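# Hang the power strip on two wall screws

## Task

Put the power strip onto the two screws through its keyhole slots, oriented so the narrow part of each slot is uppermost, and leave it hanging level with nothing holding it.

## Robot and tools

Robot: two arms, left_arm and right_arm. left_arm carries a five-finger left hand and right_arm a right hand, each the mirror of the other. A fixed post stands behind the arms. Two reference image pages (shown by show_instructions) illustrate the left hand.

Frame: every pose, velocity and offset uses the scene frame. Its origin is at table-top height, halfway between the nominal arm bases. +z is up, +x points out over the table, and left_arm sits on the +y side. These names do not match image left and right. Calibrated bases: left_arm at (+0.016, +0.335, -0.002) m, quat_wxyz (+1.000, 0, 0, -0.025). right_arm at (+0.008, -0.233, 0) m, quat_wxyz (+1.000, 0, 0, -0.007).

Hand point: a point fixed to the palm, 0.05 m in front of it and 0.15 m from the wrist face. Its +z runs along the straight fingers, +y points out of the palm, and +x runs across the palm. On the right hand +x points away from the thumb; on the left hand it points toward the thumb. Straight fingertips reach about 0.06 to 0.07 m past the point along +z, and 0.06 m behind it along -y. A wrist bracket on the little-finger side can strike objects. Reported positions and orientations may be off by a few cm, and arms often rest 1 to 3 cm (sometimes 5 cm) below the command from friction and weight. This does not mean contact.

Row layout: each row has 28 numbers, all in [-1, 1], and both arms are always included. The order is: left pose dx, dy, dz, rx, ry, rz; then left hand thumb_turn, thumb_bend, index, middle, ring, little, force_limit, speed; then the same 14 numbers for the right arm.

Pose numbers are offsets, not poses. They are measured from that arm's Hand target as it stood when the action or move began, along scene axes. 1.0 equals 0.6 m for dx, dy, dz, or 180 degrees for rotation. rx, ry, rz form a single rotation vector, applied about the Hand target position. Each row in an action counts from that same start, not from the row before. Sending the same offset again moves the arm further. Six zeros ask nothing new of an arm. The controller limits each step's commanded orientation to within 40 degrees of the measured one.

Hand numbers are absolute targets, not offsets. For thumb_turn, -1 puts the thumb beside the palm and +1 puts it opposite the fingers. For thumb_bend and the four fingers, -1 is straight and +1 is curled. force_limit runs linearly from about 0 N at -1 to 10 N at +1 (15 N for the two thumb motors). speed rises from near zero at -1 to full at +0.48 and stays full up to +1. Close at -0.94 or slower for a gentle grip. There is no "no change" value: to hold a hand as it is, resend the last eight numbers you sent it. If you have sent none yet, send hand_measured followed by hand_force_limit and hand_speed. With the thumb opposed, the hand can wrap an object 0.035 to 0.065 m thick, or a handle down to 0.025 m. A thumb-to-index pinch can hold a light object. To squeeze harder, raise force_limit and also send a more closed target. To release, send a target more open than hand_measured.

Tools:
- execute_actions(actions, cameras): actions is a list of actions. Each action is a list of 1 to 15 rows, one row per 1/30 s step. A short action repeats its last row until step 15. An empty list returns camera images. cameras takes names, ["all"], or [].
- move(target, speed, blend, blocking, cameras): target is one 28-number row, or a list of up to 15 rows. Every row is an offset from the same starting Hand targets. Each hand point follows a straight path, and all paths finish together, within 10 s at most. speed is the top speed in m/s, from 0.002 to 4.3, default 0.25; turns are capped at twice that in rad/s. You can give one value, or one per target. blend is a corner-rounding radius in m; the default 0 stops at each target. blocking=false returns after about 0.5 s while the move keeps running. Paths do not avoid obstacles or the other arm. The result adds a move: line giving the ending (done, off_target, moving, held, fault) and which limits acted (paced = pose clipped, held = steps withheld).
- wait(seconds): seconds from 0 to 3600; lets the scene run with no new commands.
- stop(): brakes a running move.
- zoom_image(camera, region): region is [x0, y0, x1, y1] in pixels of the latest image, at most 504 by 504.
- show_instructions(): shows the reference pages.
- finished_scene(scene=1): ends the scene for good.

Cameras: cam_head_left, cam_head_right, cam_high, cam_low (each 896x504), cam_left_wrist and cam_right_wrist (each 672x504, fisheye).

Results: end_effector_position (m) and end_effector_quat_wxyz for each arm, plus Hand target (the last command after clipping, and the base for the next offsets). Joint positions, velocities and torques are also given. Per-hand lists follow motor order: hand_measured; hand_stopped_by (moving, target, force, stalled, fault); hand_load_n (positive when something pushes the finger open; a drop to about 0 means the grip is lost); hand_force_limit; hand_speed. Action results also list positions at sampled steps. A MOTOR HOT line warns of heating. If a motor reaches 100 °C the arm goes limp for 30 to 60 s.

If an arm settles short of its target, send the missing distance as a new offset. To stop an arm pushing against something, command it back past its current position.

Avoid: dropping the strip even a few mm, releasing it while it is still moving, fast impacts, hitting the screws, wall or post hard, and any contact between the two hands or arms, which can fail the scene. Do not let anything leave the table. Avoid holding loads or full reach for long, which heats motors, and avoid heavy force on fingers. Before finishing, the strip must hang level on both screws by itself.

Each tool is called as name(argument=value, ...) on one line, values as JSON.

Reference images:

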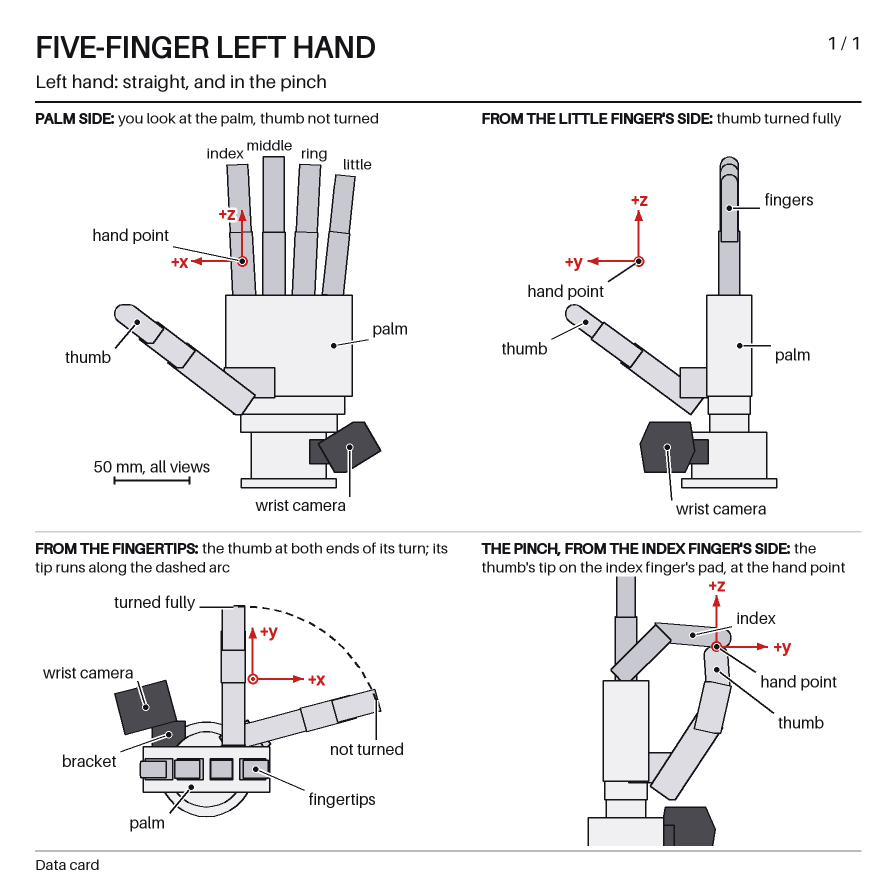

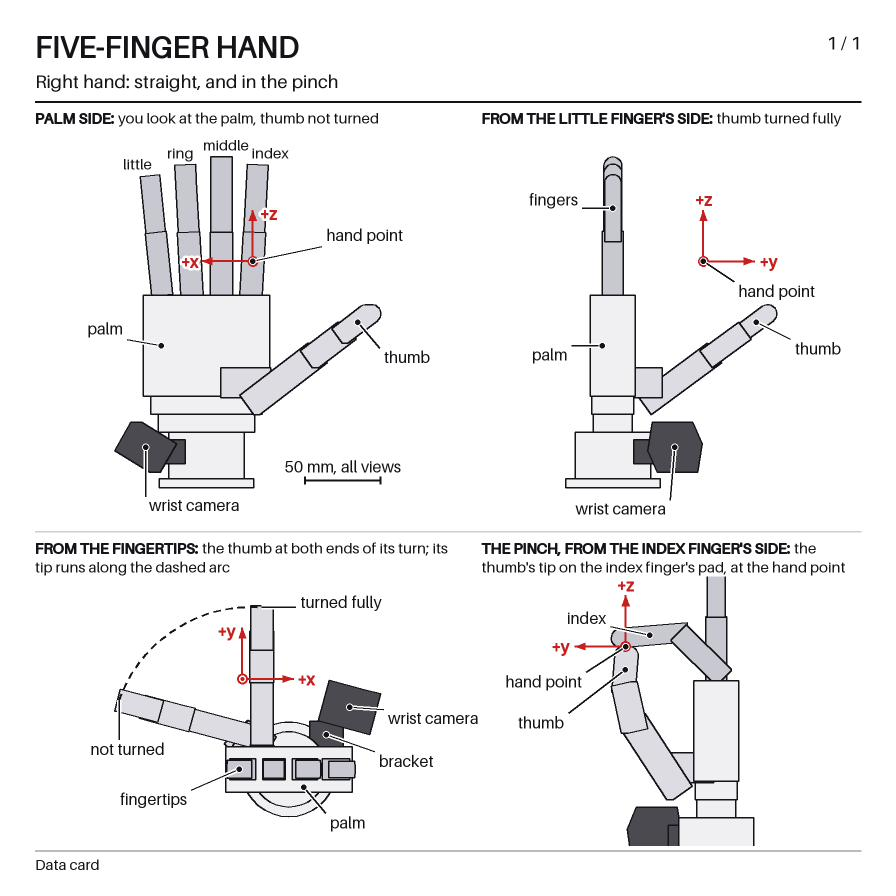

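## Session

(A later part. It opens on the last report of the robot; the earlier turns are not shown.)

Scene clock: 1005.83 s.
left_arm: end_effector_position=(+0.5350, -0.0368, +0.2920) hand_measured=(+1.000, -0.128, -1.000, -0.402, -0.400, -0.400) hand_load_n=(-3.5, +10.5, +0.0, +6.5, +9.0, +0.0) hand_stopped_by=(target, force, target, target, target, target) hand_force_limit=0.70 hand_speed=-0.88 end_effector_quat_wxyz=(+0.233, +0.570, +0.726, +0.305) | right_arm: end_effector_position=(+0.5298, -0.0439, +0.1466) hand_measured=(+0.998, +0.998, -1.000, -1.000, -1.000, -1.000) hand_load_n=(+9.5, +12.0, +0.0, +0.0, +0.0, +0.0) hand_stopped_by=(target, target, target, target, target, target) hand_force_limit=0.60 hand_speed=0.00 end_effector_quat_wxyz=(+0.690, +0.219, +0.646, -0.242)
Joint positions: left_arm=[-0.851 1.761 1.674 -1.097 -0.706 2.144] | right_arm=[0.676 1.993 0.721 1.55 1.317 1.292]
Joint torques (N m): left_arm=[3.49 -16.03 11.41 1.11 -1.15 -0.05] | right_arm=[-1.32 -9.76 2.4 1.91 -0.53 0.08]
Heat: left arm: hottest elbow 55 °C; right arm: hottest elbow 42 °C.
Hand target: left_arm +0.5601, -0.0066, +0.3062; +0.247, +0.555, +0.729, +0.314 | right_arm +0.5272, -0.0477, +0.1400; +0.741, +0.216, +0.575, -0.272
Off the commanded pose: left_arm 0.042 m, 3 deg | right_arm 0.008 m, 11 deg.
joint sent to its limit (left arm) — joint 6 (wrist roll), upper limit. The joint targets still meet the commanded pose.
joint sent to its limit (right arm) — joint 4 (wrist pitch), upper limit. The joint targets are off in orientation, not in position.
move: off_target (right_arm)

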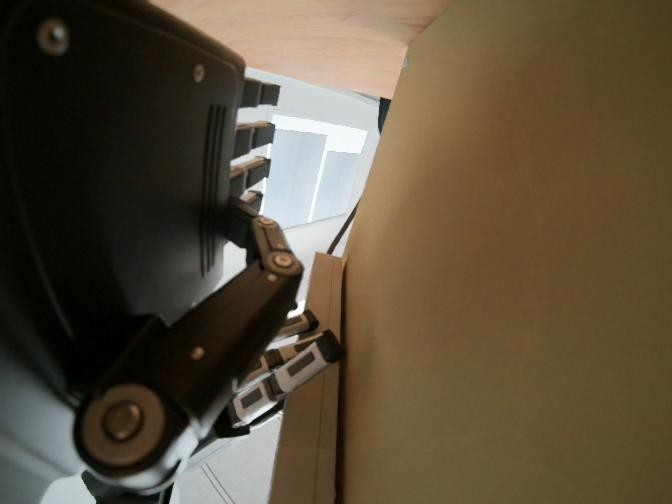

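move(target=[[0.0,0.0,0.006,0.0036,0.0042,0,1,0.52,-1,-0.4,-0.4,-0.4,0.7,-0.88,-0.054,0.092,0.0,0,0,0,1,1,-1,-1,-1,-1,0.6,0.2]], speed=0.06, cameras=["cam_right_wrist","cam_head_left"])

zoom_image(camera="cam_right_wrist", region=[280, 370, 360, 450])

zoom_image(camera="cam_head_left", region=[432, 218, 472, 258])

zoom_image(camera="cam_head_left", region=[515, 135, 555, 175])

Scene clock: 1009.17 s.
left_arm: end_effector_position=(+0.5348, -0.0364, +0.2916) hand_measured=(+1.000, -0.128, -1.000, -0.402, -0.400, -0.400) hand_load_n=(-3.5, +10.5, +0.0, +6.5, +8.5, +0.0) hand_stopped_by=(target, force, target, target, target, target) hand_force_limit=0.70 hand_speed=-0.88 end_effector_quat_wxyz=(+0.232, +0.571, +0.726, +0.305) | right_arm: end_effector_position=(+0.4930, +0.0013, +0.1403) hand_measured=(+0.998, +0.998, -1.000, -1.000, -1.000, -1.000) hand_load_n=(+9.5, +12.5, +0.0, +0.0, +0.0, +0.0) hand_stopped_by=(target, target, target, target, target, target) hand_force_limit=0.60 hand_speed=0.20 end_effector_quat_wxyz=(+0.681, +0.220, +0.659, -0.231)
Joint positions: left_arm=[-0.851 1.761 1.674 -1.099 -0.704 2.144] | right_arm=[0.814 1.993 0.721 1.55 1.445 1.291]
Joint torques (N m): left_arm=[3.6 -15.85 13.18 0.12 -1.09 -0.04] | right_arm=[-0.73 -9.82 4.33 1.74 -0.32 -0.17]
Heat: left arm: hottest elbow 55 °C; right arm: hottest elbow 42 °C.
Hand target: left_arm +0.5601, -0.0065, +0.3098; +0.239, +0.559, +0.729, +0.315 | right_arm +0.4948, +0.0076, +0.1400; +0.741, +0.216, +0.575, -0.272
Off the commanded pose: left_arm 0.043 m, 2 deg | right_arm 0.007 m, 13 deg.
joint sent to its limit (left arm) — joint 6 (wrist roll), upper limit. The joint targets still meet the commanded pose.
joint sent to its limit (right arm) — joint 4 (wrist pitch), upper limit. The joint targets are off in orientation, not in position.
move: off_target (left_arm, right_arm)
Images, in order (width x height): cam_head_left 896x504, cam_right_wrist 672x504.

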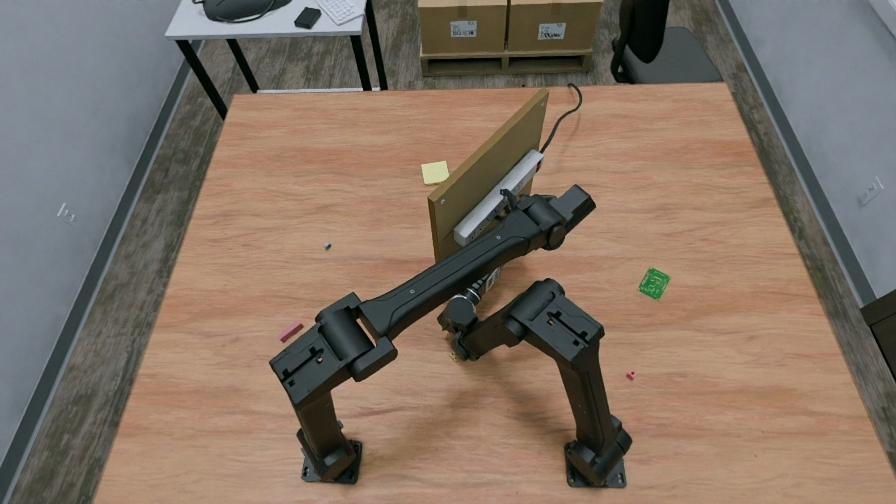

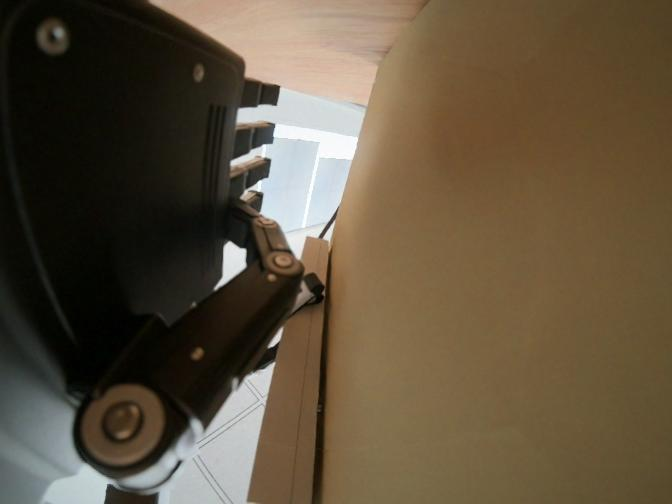

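Scaled by 6.300 from the camera's image (finer frame: 960x720).

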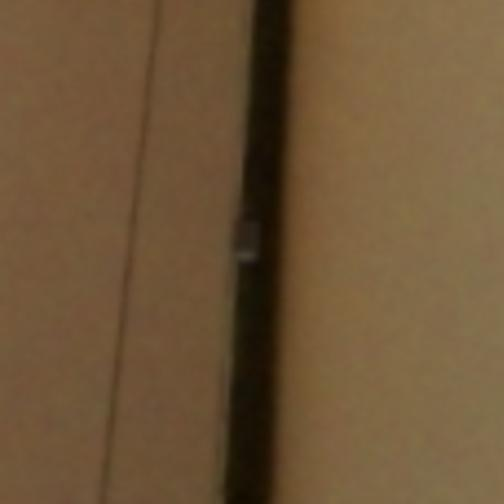

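Scaled by 12.600 from the camera's image (finer frame: 1280x720).

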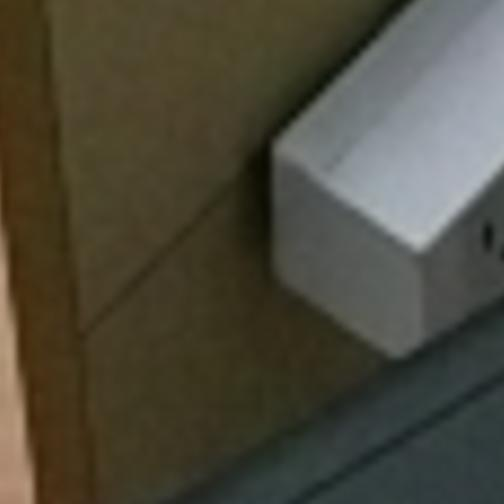

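Scaled by 12.600 from the camera's image (finer frame: 1280x720).

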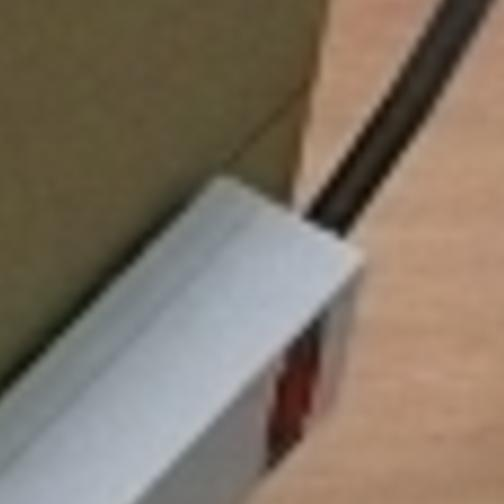

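move(target=[[0,0,0,0,0,0,1,0.52,-1,-0.4,-0.4,-0.4,0.7,-0.88,-0.225,0.13,0.0,0,0,0,1,1,-1,-1,-1,-1,0.6,0.2],[0,0,0,0,0,0,1,0.52,-1,-0.4,-0.4,-0.4,0.7,-0.88,-0.24,0.10,0.1,0,0,0,-1,0.9,-1,-1,-1,-1,0.6,0.2]], speed=0.15, cameras=["cam_right_wrist","cam_head_left"])

Scene clock: 1015.83 s.
left_arm: end_effector_position=(+0.5348, -0.0364, +0.2916) hand_measured=(+1.000, -0.128, -1.000, -0.402, -0.400, -0.400) hand_load_n=(-3.5, +11.0, +0.0, +6.5, +8.5, +0.0) hand_stopped_by=(target, force, target, target, target, target) hand_force_limit=0.70 hand_speed=-0.88 end_effector_quat_wxyz=(+0.232, +0.571, +0.726, +0.305) | right_arm: end_effector_position=(+0.3532, +0.0705, +0.2015) hand_measured=(-1.000, +0.900, -1.000, -1.000, -1.000, -1.000) hand_load_n=(+0.0, +0.0, +0.0, +0.0, +0.0, +0.0) hand_stopped_by=(target, target, target, target, target, target) hand_force_limit=0.60 hand_speed=0.20 end_effector_quat_wxyz=(+0.693, +0.139, +0.692, -0.147)
Joint positions: left_arm=[-0.851 1.761 1.674 -1.099 -0.704 2.144] | right_arm=[1.171 1.704 0.526 1.55 1.564 1.188]
Joint torques (N m): left_arm=[3.84 -15.85 13.19 0.18 -1.08 -0.07] | right_arm=[-1.32 -7.88 2.82 1.14 -0.42 -0.16]
Heat: left arm: hottest elbow 55 °C; right arm: hottest elbow 41 °C.
Hand target: left_arm +0.5601, -0.0065, +0.3098; +0.239, +0.559, +0.729, +0.315 | right_arm +0.3508, +0.0676, +0.1999; +0.741, +0.216, +0.575, -0.272
Off the commanded pose: left_arm 0.043 m, 2 deg | right_arm 0.004 m, 22 deg.
joint sent to its limit (left arm) — joint 6 (wrist roll), upper limit. The joint targets still meet the commanded pose.
joint sent to its limit (right arm) — joint 5 (wrist yaw), upper limit. The joint targets are off in orientation, not in position.
move: off_target (right_arm); target 2's new numbers were sent with right_arm's hand 0.004 m and 22 deg from that target
Images, in order (width x height): cam_head_left 896x504, cam_right_wrist 672x504.

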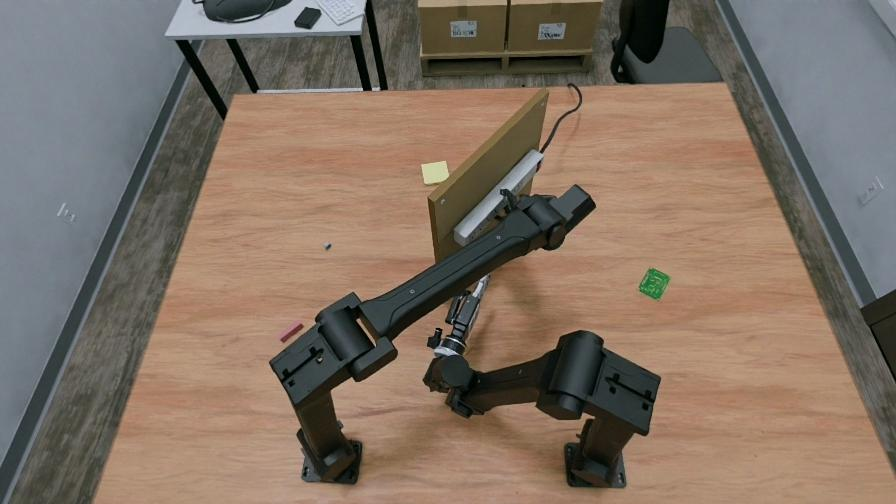

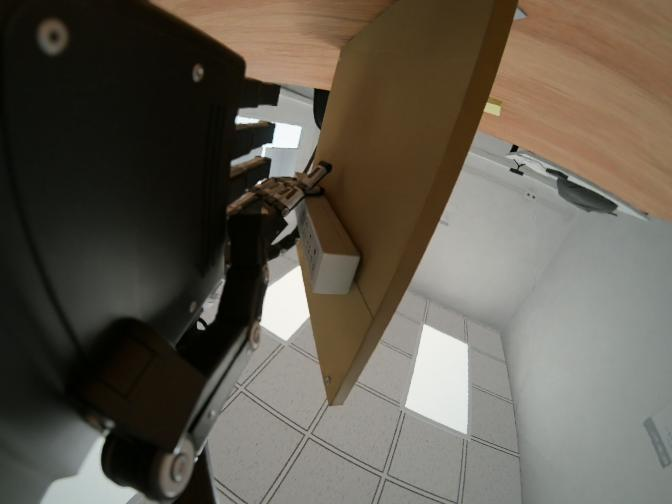

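move(target=[[0,0,0,0,0,0,1,0.52,-1,-0.4,-0.4,-0.4,0.7,-0.88,0.088,-0.013,0.0,0,0,0,-1,0.9,-1,-1,-1,-1,0.6,0.2]], speed=0.1, cameras=["cam_right_wrist","cam_head_left"])

zoom_image(camera="cam_right_wrist", region=[220, 150, 400, 330])

Scene clock: 1017.30 s.
left_arm: end_effector_position=(+0.5348, -0.0364, +0.2916) hand_measured=(+1.000, -0.128, -1.000, -0.402, -0.400, -0.400) hand_load_n=(-3.5, +10.5, +0.0, +6.5, +8.5, +0.0) hand_stopped_by=(target, force, target, target, target, target) hand_force_limit=0.70 hand_speed=-0.88 end_effector_quat_wxyz=(+0.232, +0.571, +0.726, +0.305) | right_arm: end_effector_position=(+0.3978, +0.0530, +0.2013) hand_measured=(-1.000, +0.900, -1.000, -1.000, -1.000, -1.000) hand_load_n=(+0.0, +0.0, +0.0, +0.0, +0.0, +0.0) hand_stopped_by=(target, target, target, target, target, target) hand_force_limit=0.60 hand_speed=0.20 end_effector_quat_wxyz=(+0.684, +0.179, +0.683, -0.183)
Joint positions: left_arm=[-0.851 1.761 1.674 -1.099 -0.704 2.144] | right_arm=[1.06 1.751 0.601 1.538 1.564 1.178]
Joint torques (N m): left_arm=[3.49 -15.85 13.11 0.18 -1.1 -0.06] | right_arm=[-1.67 -7 5.76 0.79 -0.44 -0.18]
Heat: left arm: hottest elbow 55 °C; right arm: hottest elbow 41 °C.
Hand target: left_arm +0.5601, -0.0065, +0.3098; +0.239, +0.559, +0.729, +0.315 | right_arm +0.4036, +0.0598, +0.1999; +0.741, +0.216, +0.575, -0.272
Off the commanded pose: left_arm 0.043 m, 2 deg | right_arm 0.009 m, 18 deg.
joint sent to its limit (left arm) — joint 6 (wrist roll), upper limit. The joint targets still meet the commanded pose.
joint sent to its limit (right arm) — joint 5 (wrist yaw), upper limit. The joint targets are off in orientation, not in position.
move: off_target (right_arm)
Images, in order (width x height): cam_head_left 896x504, cam_right_wrist 672x504.

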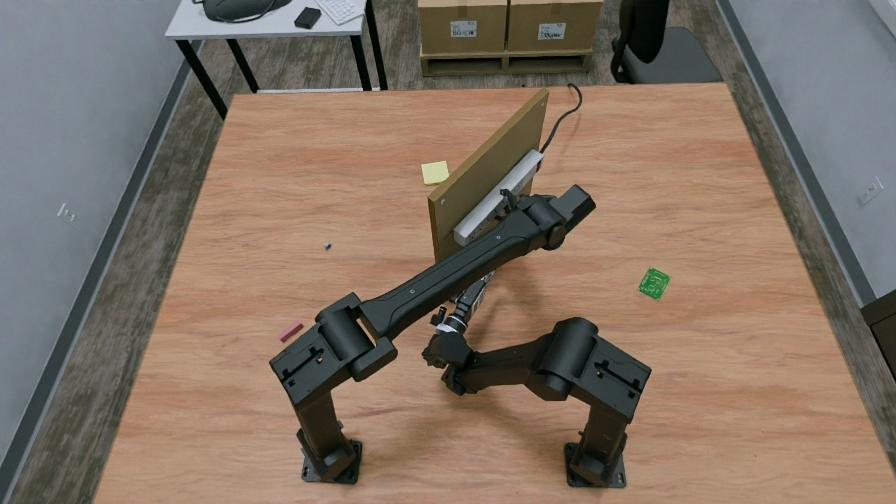

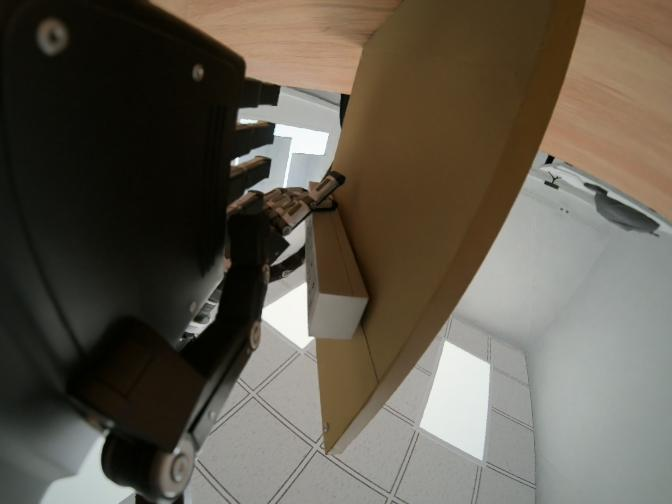

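Scaled by 2.800 from the camera's image (finer frame: 960x720).

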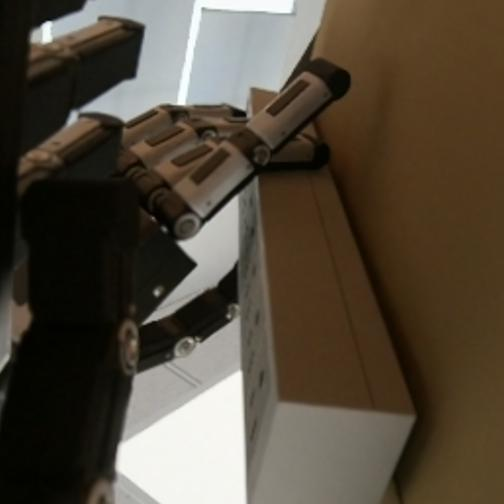

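move(target=[[0,0,0,0,0,0,1,0.52,-1,-0.4,-0.4,-0.4,0.7,-0.88,0.027,0.032,0.0,0,0,0,-1,0.9,-1,-1,-1,-1,0.6,0.2]], speed=0.06, cameras=["cam_right_wrist","cam_head_left","cam_head_right"])

zoom_image(camera="cam_head_left", region=[400, 200, 520, 320])

Scene clock: 1018.77 s.
left_arm: end_effector_position=(+0.5348, -0.0364, +0.2916) hand_measured=(+1.000, -0.128, -1.000, -0.402, -0.400, -0.400) hand_load_n=(-4.0, +10.5, +0.0, +6.5, +8.5, +0.0) hand_stopped_by=(target, force, target, target, target, target) hand_force_limit=0.70 hand_speed=-0.88 end_effector_quat_wxyz=(+0.232, +0.571, +0.726, +0.305) | right_arm: end_effector_position=(+0.4124, +0.0736, +0.2018) hand_measured=(-1.000, +0.900, -1.000, -1.000, -1.000, -1.000) hand_load_n=(+0.0, +0.0, +0.0, +0.0, +0.0, +0.0) hand_stopped_by=(target, target, target, target, target, target) hand_force_limit=0.60 hand_speed=0.20 end_effector_quat_wxyz=(+0.684, +0.181, +0.683, -0.184)
Joint positions: left_arm=[-0.851 1.761 1.674 -1.099 -0.704 2.144] | right_arm=[1.055 1.794 0.676 1.523 1.564 1.162]
Joint torques (N m): left_arm=[3.6 -15.68 13.2 0.1 -1.09 -0.06] | right_arm=[-1.85 -7.88 6.11 0.73 -0.47 -0.17]
Heat: left arm: hottest elbow 55 °C; right arm: hottest elbow 41 °C.
Hand target: left_arm +0.5601, -0.0065, +0.3098; +0.239, +0.559, +0.729, +0.315 | right_arm +0.4198, +0.0790, +0.1999; +0.741, +0.216, +0.575, -0.272
Off the commanded pose: left_arm 0.043 m, 2 deg | right_arm 0.009 m, 18 deg.
joint sent to its limit (left arm) — joint 6 (wrist roll), upper limit. The joint targets still meet the commanded pose.
joint sent to its limit (right arm) — joint 5 (wrist yaw), upper limit. The joint targets are off in orientation, not in position.
move: off_target (right_arm)
Images, in order (width x height): cam_head_left 896x504, cam_head_right 896x504, cam_right_wrist 672x504.

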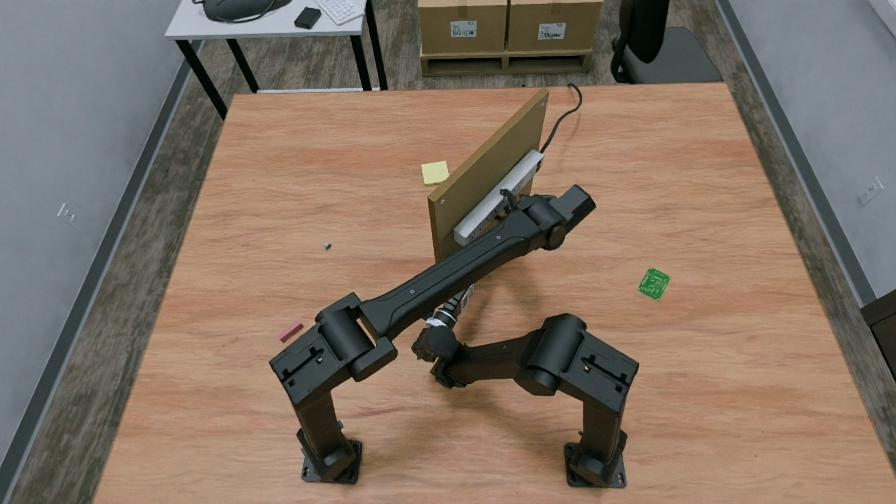

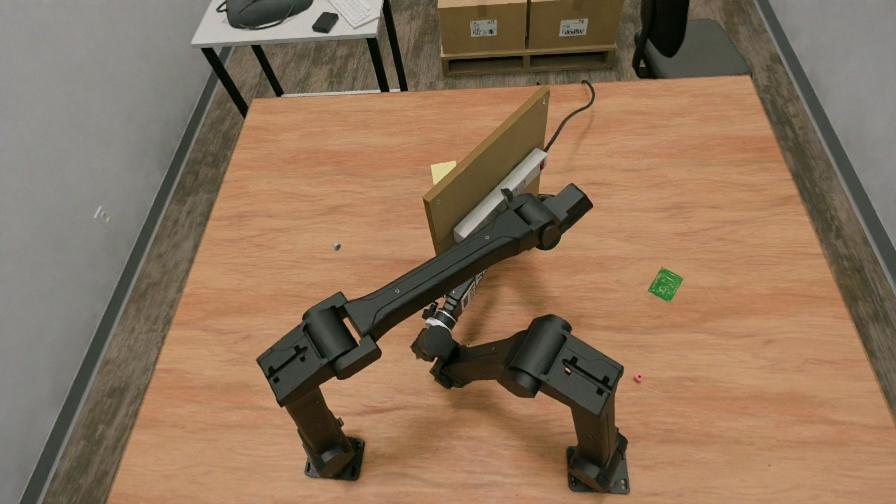

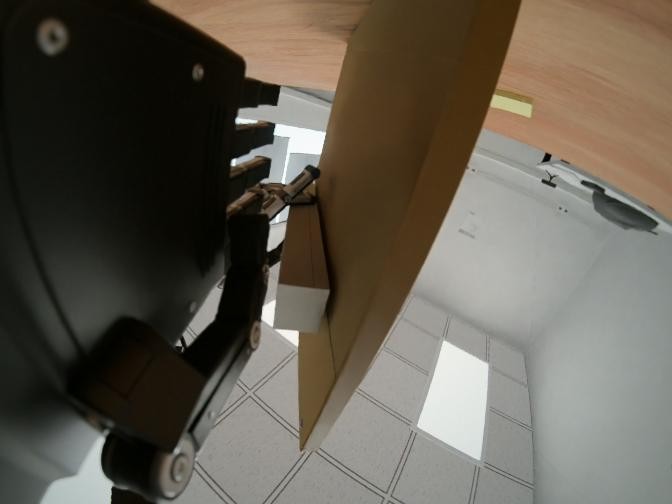

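Scaled by 4.200 from the camera's image (finer frame: 1280x720).

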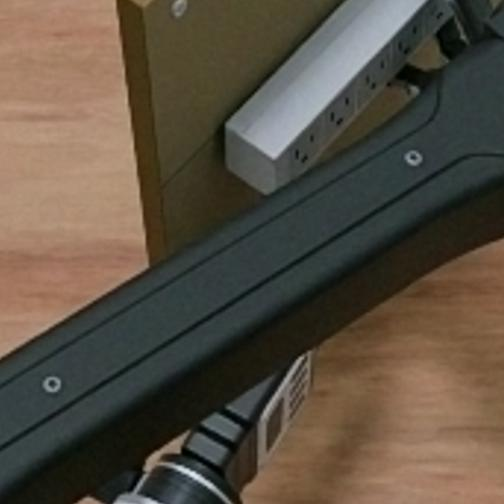

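move(target=[[0,0,0,0,0,0,1,0.52,-1,-0.4,-0.4,-0.4,0.7,-0.88,0.027,0.032,0.0,0,0,0,-1,0.9,-1,-1,-1,-1,0.6,0.2]], speed=0.05, cameras=["cam_right_wrist","cam_head_left"])

zoom_image(camera="cam_right_wrist", region=[210, 150, 350, 290])

Scene clock: 1022.57 s.
left_arm: end_effector_position=(+0.5348, -0.0364, +0.2916) hand_measured=(+1.000, -0.128, -1.000, -0.402, -0.400, -0.400) hand_load_n=(-3.5, +10.5, +0.0, +6.5, +8.5, +0.0) hand_stopped_by=(target, force, target, target, target, target) hand_force_limit=0.70 hand_speed=-0.88 end_effector_quat_wxyz=(+0.232, +0.571, +0.726, +0.305) | right_arm: end_effector_position=(+0.4274, +0.0926, +0.2021) hand_measured=(-1.000, +0.900, -1.000, -1.000, -1.000, -1.000) hand_load_n=(+0.0, +0.0, +0.0, +0.0, +0.0, +0.0) hand_stopped_by=(target, target, target, target, target, target) hand_force_limit=0.60 hand_speed=0.20 end_effector_quat_wxyz=(+0.683, +0.184, +0.682, -0.187)
Joint positions: left_arm=[-0.851 1.761 1.674 -1.099 -0.704 2.144] | right_arm=[1.049 1.838 0.752 1.52 1.564 1.134]
Joint torques (N m): left_arm=[3.66 -15.56 13.26 0.09 -1.08 -0.08] | right_arm=[-1.85 -8.47 6.56 0.68 -0.49 -0.19]
Heat: left arm: hottest elbow 55 °C; right arm: hottest elbow 41 °C.
Hand target: left_arm +0.5601, -0.0065, +0.3098; +0.239, +0.559, +0.729, +0.315 | right_arm +0.4359, +0.0982, +0.1999; +0.741, +0.216, +0.575, -0.272
Off the commanded pose: left_arm 0.043 m, 2 deg | right_arm 0.011 m, 17 deg.
joint sent to its limit (left arm) — joint 6 (wrist roll), upper limit. The joint targets still meet the commanded pose.
joint sent to its limit (right arm) — joint 5 (wrist yaw), upper limit. The joint targets are off in orientation, not in position.
move: off_target (right_arm)
Images, in order (width x height): cam_head_left 896x504, cam_right_wrist 672x504.

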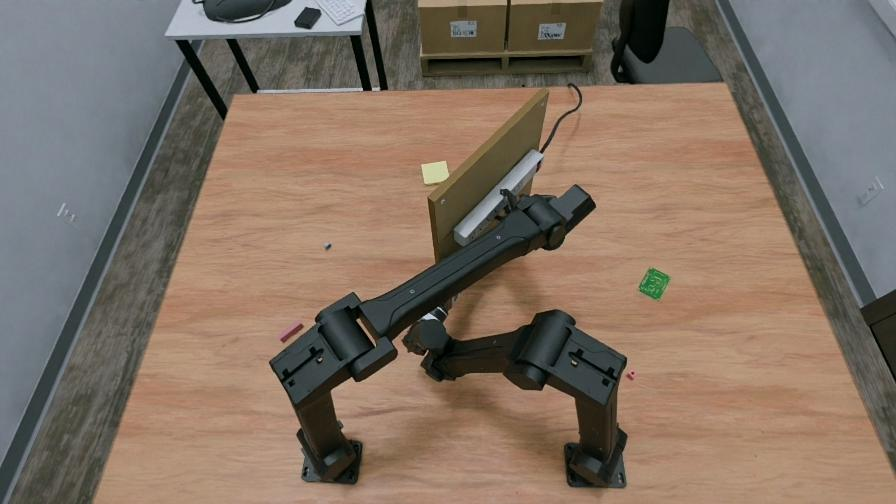

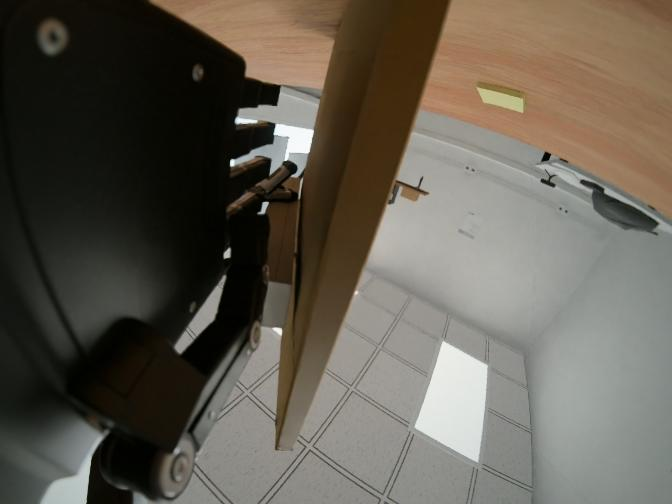

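Scaled by 3.600 from the camera's image (finer frame: 960x720).

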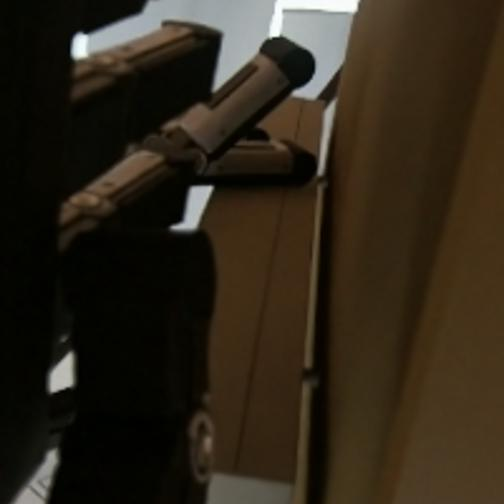

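move(target=[[0,0,0,0,0,0,1,0.52,-1,-0.4,-0.4,-0.4,0.7,-0.88,0.0135,0.016,0.0,0,0,0,-1,0.9,-1,-1,-1,-1,0.6,0.2]], speed=0.03, cameras=["cam_right_wrist","cam_head_left"])

zoom_image(camera="cam_right_wrist", region=[210, 150, 350, 290])

zoom_image(camera="cam_head_left", region=[432, 218, 472, 258])

Scene clock: 1024.20 s.
left_arm: end_effector_position=(+0.5348, -0.0364, +0.2916) hand_measured=(+1.000, -0.128, -1.000, -0.402, -0.400, -0.400) hand_load_n=(-3.5, +10.5, +0.5, +6.5, +8.5, +0.0) hand_stopped_by=(target, force, target, target, target, target) hand_force_limit=0.70 hand_speed=-0.88 end_effector_quat_wxyz=(+0.232, +0.571, +0.726, +0.305) | right_arm: end_effector_position=(+0.4355, +0.1025, +0.2022) hand_measured=(-1.000, +0.900, -1.000, -1.000, -1.000, -1.000) hand_load_n=(-0.5, +0.0, +0.0, +0.0, +0.0, +0.5) hand_stopped_by=(target, target, target, target, target, target) hand_force_limit=0.60 hand_speed=0.20 end_effector_quat_wxyz=(+0.683, +0.186, +0.681, -0.188)
Joint positions: left_arm=[-0.851 1.761 1.674 -1.099 -0.704 2.144] | right_arm=[1.045 1.861 0.792 1.514 1.564 1.123]
Joint torques (N m): left_arm=[3.6 -15.62 13.2 0.13 -1.1 -0.07] | right_arm=[-1.9 -9.05 6.67 0.69 -0.5 -0.18]
Heat: left arm: hottest elbow 55 °C; right arm: hottest elbow 41 °C.
Hand target: left_arm +0.5601, -0.0065, +0.3098; +0.239, +0.559, +0.729, +0.315 | right_arm +0.4440, +0.1079, +0.1999; +0.741, +0.216, +0.575, -0.272
Off the commanded pose: left_arm 0.043 m, 2 deg | right_arm 0.010 m, 17 deg.
joint sent to its limit (left arm) — joint 6 (wrist roll), upper limit. The joint targets still meet the commanded pose.
joint sent to its limit (right arm) — joint 5 (wrist yaw), upper limit. The joint targets are off in orientation, not in position.
move: off_target (right_arm)
Images, in order (width x height): cam_head_left 896x504, cam_right_wrist 672x504.

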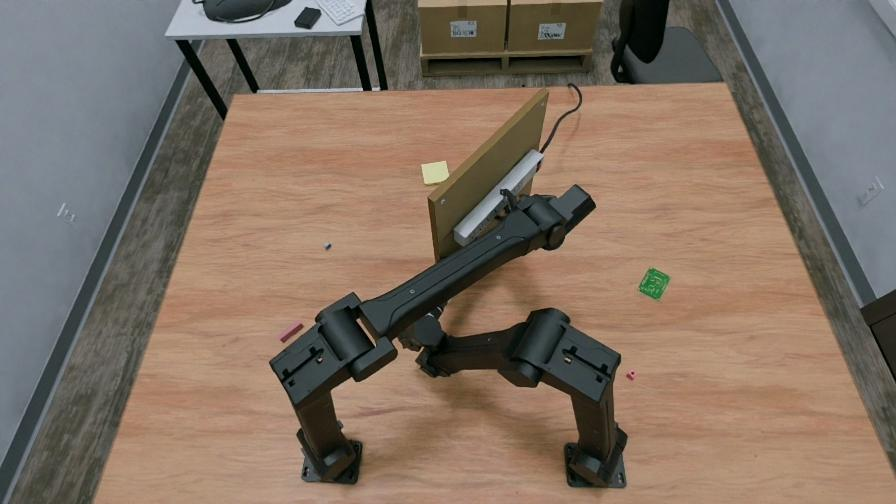

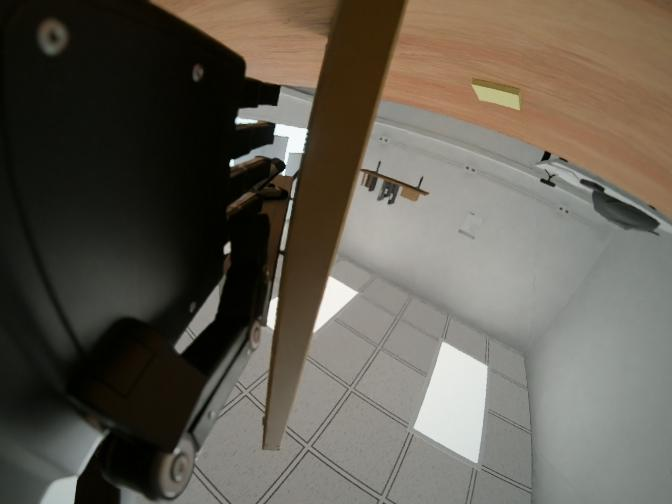

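Scaled by 3.600 from the camera's image (finer frame: 960x720).

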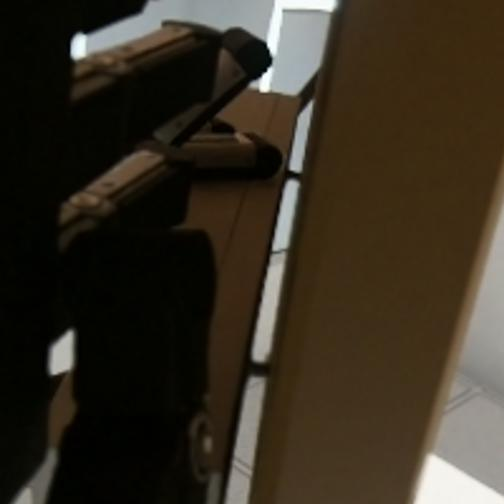

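Scaled by 12.600 from the camera's image (finer frame: 1280x720).

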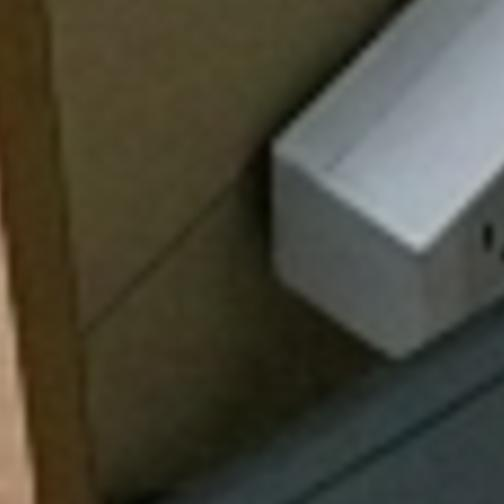

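zoom_image(camera="cam_right_wrist", region=[265, 170, 315, 280])

Scaled by 4.582 from the camera's image (finer frame: 960x720).

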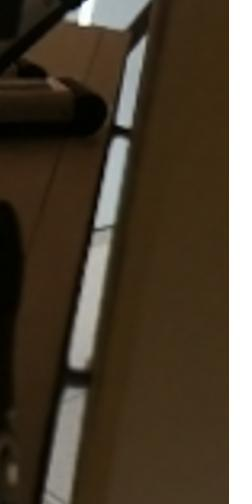

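zoom_image(camera="cam_right_wrist", region=[275, 240, 295, 265])

zoom_image(camera="cam_right_wrist", region=[280, 185, 300, 210])

Scaled by 20.160 from the camera's image (finer frame: 960x720).

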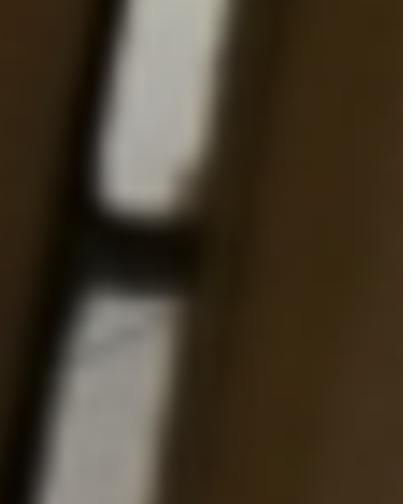

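Scaled by 20.160 from the camera's image (finer frame: 960x720).

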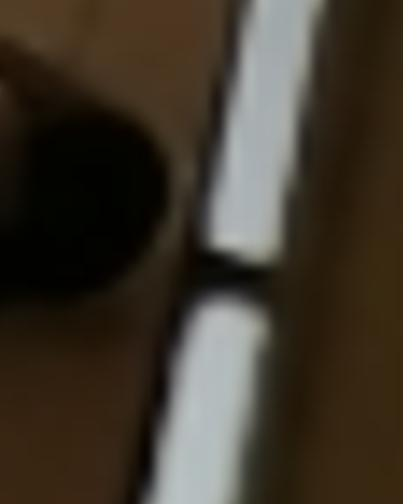

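move(target=[[0,0,0,0,0,0,1,0.52,-1,-0.4,-0.4,-0.4,0.7,-0.88,0.0135,0.016,0.0,0,0,0,-1,0.9,-1,-1,-1,-1,0.6,0.2]], speed=0.03, cameras=["cam_right_wrist","cam_head_left"])

zoom_image(camera="cam_right_wrist", region=[210, 150, 350, 290])

zoom_image(camera="cam_head_left", region=[432, 218, 472, 258])

Scene clock: 1031.87 s.
left_arm: end_effector_position=(+0.5348, -0.0364, +0.2916) hand_measured=(+1.000, -0.128, -1.000, -0.402, -0.400, -0.400) hand_load_n=(-3.5, +10.5, +0.0, +6.5, +8.5, +0.0) hand_stopped_by=(target, force, target, target, target, target) hand_force_limit=0.70 hand_speed=-0.88 end_effector_quat_wxyz=(+0.232, +0.571, +0.726, +0.305) | right_arm: end_effector_position=(+0.4392, +0.1068, +0.2022) hand_measured=(-1.000, +0.900, -1.000, -1.000, -1.000, -1.000) hand_load_n=(+0.5, -0.5, +0.0, +0.0, +0.0, +0.0) hand_stopped_by=(target, target, target, target, target, target) hand_force_limit=0.60 hand_speed=0.20 end_effector_quat_wxyz=(+0.683, +0.186, +0.681, -0.188)
Joint positions: left_arm=[-0.851 1.761 1.674 -1.099 -0.704 2.144] | right_arm=[1.043 1.871 0.81 1.509 1.564 1.12]
Joint torques (N m): left_arm=[3.31 -15.68 13.19 0.12 -1.08 -0.06] | right_arm=[-1.9 -8.35 8.17 0.38 -0.51 -0.19]
Heat: left arm: hottest elbow 55 °C; right arm: hottest elbow 41 °C.
Hand target: left_arm +0.5601, -0.0065, +0.3098; +0.239, +0.559, +0.729, +0.315 | right_arm +0.4522, +0.1175, +0.2000; +0.741, +0.216, +0.575, -0.272
Off the commanded pose: left_arm 0.043 m, 2 deg | right_arm 0.017 m, 17 deg.
joint sent to its limit (left arm) — joint 6 (wrist roll), upper limit. The joint targets still meet the commanded pose.
joint sent to its limit (right arm) — joint 5 (wrist yaw), upper limit. The joint targets are off in orientation, not in position.
move: off_target (right_arm)
Images, in order (width x height): cam_head_left 896x504, cam_right_wrist 672x504.

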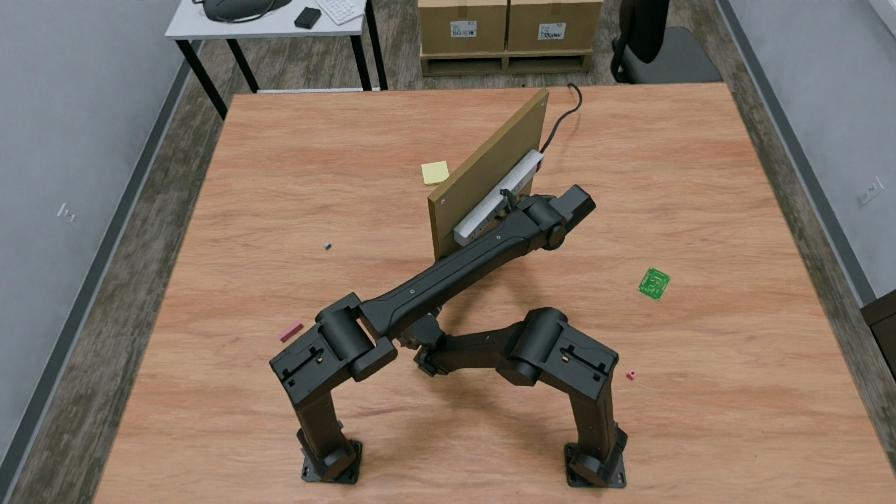

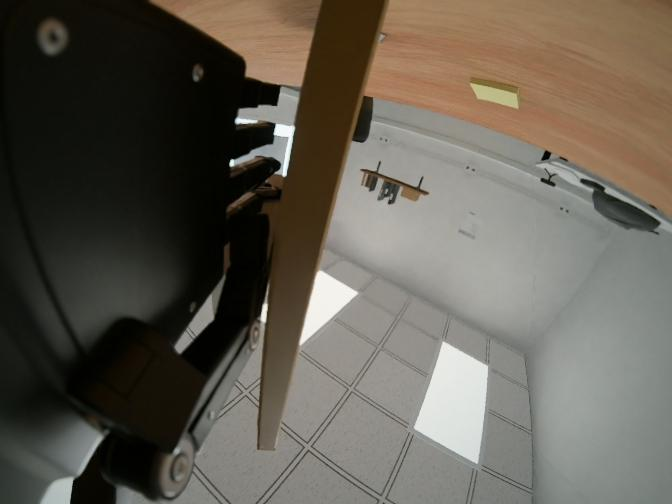

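Scaled by 3.600 from the camera's image (finer frame: 960x720).

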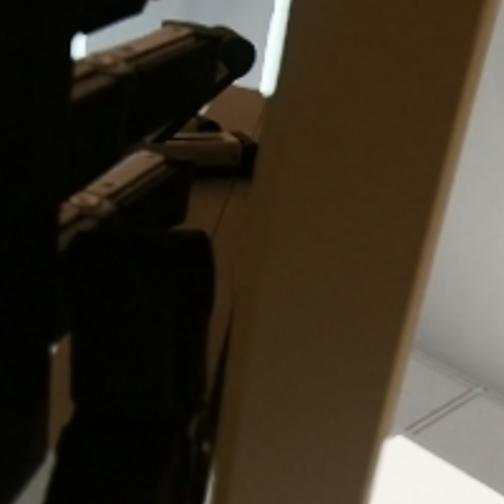

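Scaled by 12.600 from the camera's image (finer frame: 1280x720).

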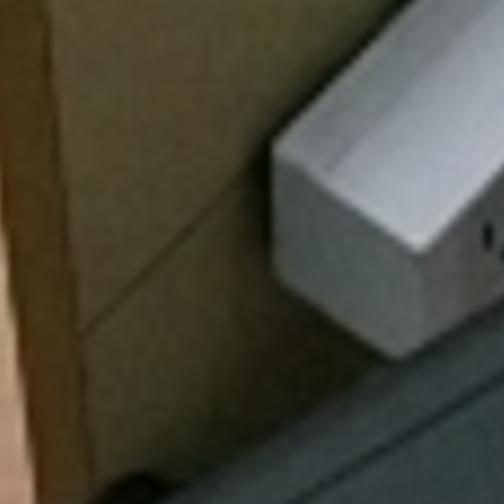

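move(target=[[0,0,0,0,0,0,1,0.52,-1,-0.4,-0.4,-0.4,0.7,-0.88,0.0135,0.016,0.0,0,0,0,-1,0.9,-1,-1,-1,-1,0.6,0.2]], speed=0.03, cameras=["cam_right_wrist","cam_head_left"])

zoom_image(camera="cam_head_left", region=[432, 218, 472, 258])

zoom_image(camera="cam_head_left", region=[515, 135, 555, 175])

Scene clock: 1033.30 s.
left_arm: end_effector_position=(+0.5348, -0.0364, +0.2916) hand_measured=(+1.000, -0.128, -1.000, -0.402, -0.400, -0.400) hand_load_n=(-3.5, +10.5, +0.0, +6.5, +8.5, +0.0) hand_stopped_by=(target, force, target, target, target, target) hand_force_limit=0.70 hand_speed=-0.88 end_effector_quat_wxyz=(+0.232, +0.571, +0.726, +0.305) | right_arm: end_effector_position=(+0.4402, +0.1081, +0.2027) hand_measured=(-1.000, +0.900, -1.000, -1.000, -1.000, -1.000) hand_load_n=(+0.0, -1.0, +0.0, +0.0, +0.0, +0.0) hand_stopped_by=(target, target, target, target, target, target) hand_force_limit=0.60 hand_speed=0.20 end_effector_quat_wxyz=(+0.685, +0.194, +0.679, -0.180)
Joint positions: left_arm=[-0.851 1.761 1.674 -1.099 -0.704 2.144] | right_arm=[1.043 1.877 0.818 1.509 1.564 1.143]
Joint torques (N m): left_arm=[3.49 -16.03 13.22 0.09 -1.08 -0.07] | right_arm=[-2.26 -7.47 10.19 -0.47 -0.5 -0.37]
Heat: left arm: hottest elbow 56 °C; right arm: hottest elbow 41 °C.
Hand target: left_arm +0.5601, -0.0065, +0.3098; +0.239, +0.559, +0.729, +0.315 | right_arm +0.4603, +0.1270, +0.2000; +0.741, +0.216, +0.575, -0.272
Off the commanded pose: left_arm 0.043 m, 2 deg | right_arm 0.028 m, 17 deg.
joint sent to its limit (left arm) — joint 6 (wrist roll), upper limit. The joint targets still meet the commanded pose.
joint sent to its limit (right arm) — joint 5 (wrist yaw), upper limit. The joint targets are off in orientation, not in position.
move: off_target (right_arm)
Images, in order (width x height): cam_head_left 896x504, cam_right_wrist 672x504.

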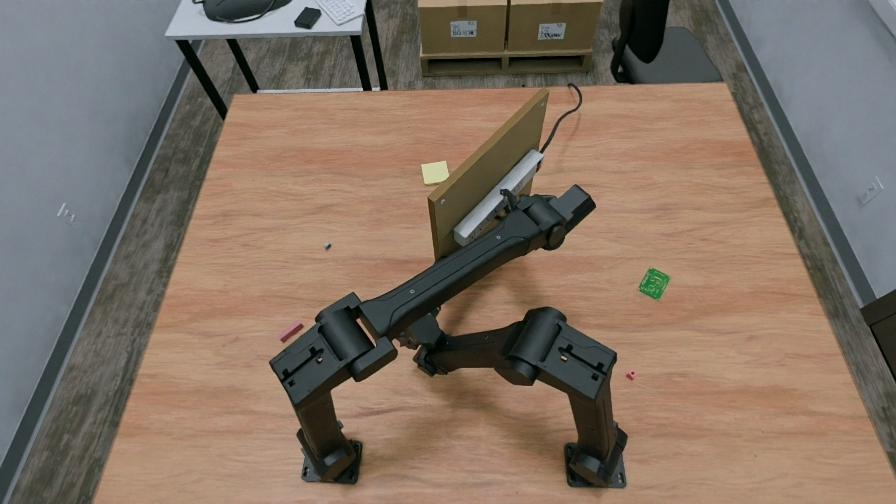

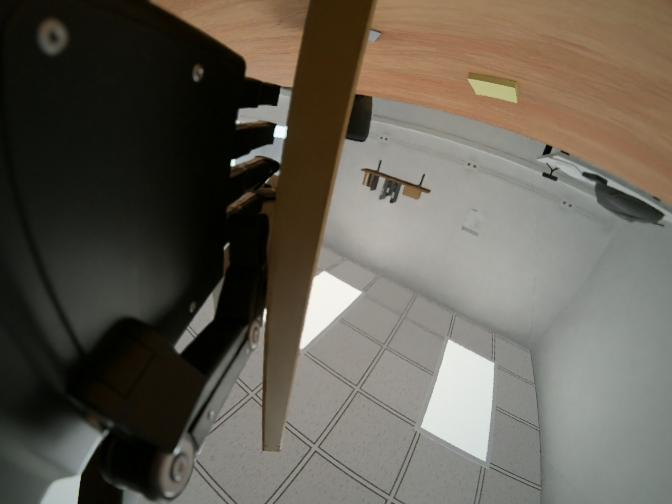

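Scaled by 12.600 from the camera's image (finer frame: 1280x720).

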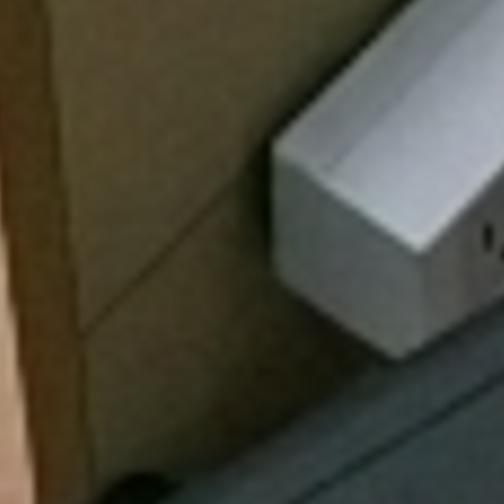

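Scaled by 12.600 from the camera's image (finer frame: 1280x720).

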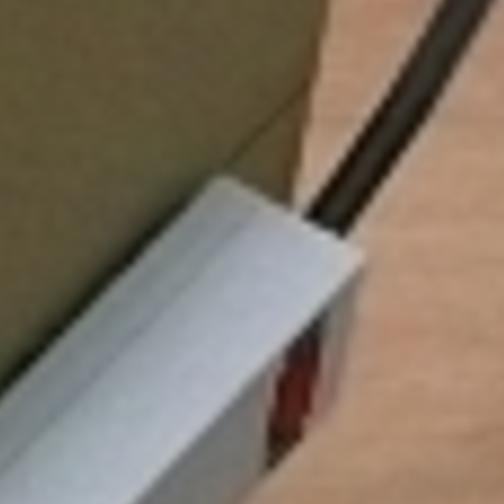

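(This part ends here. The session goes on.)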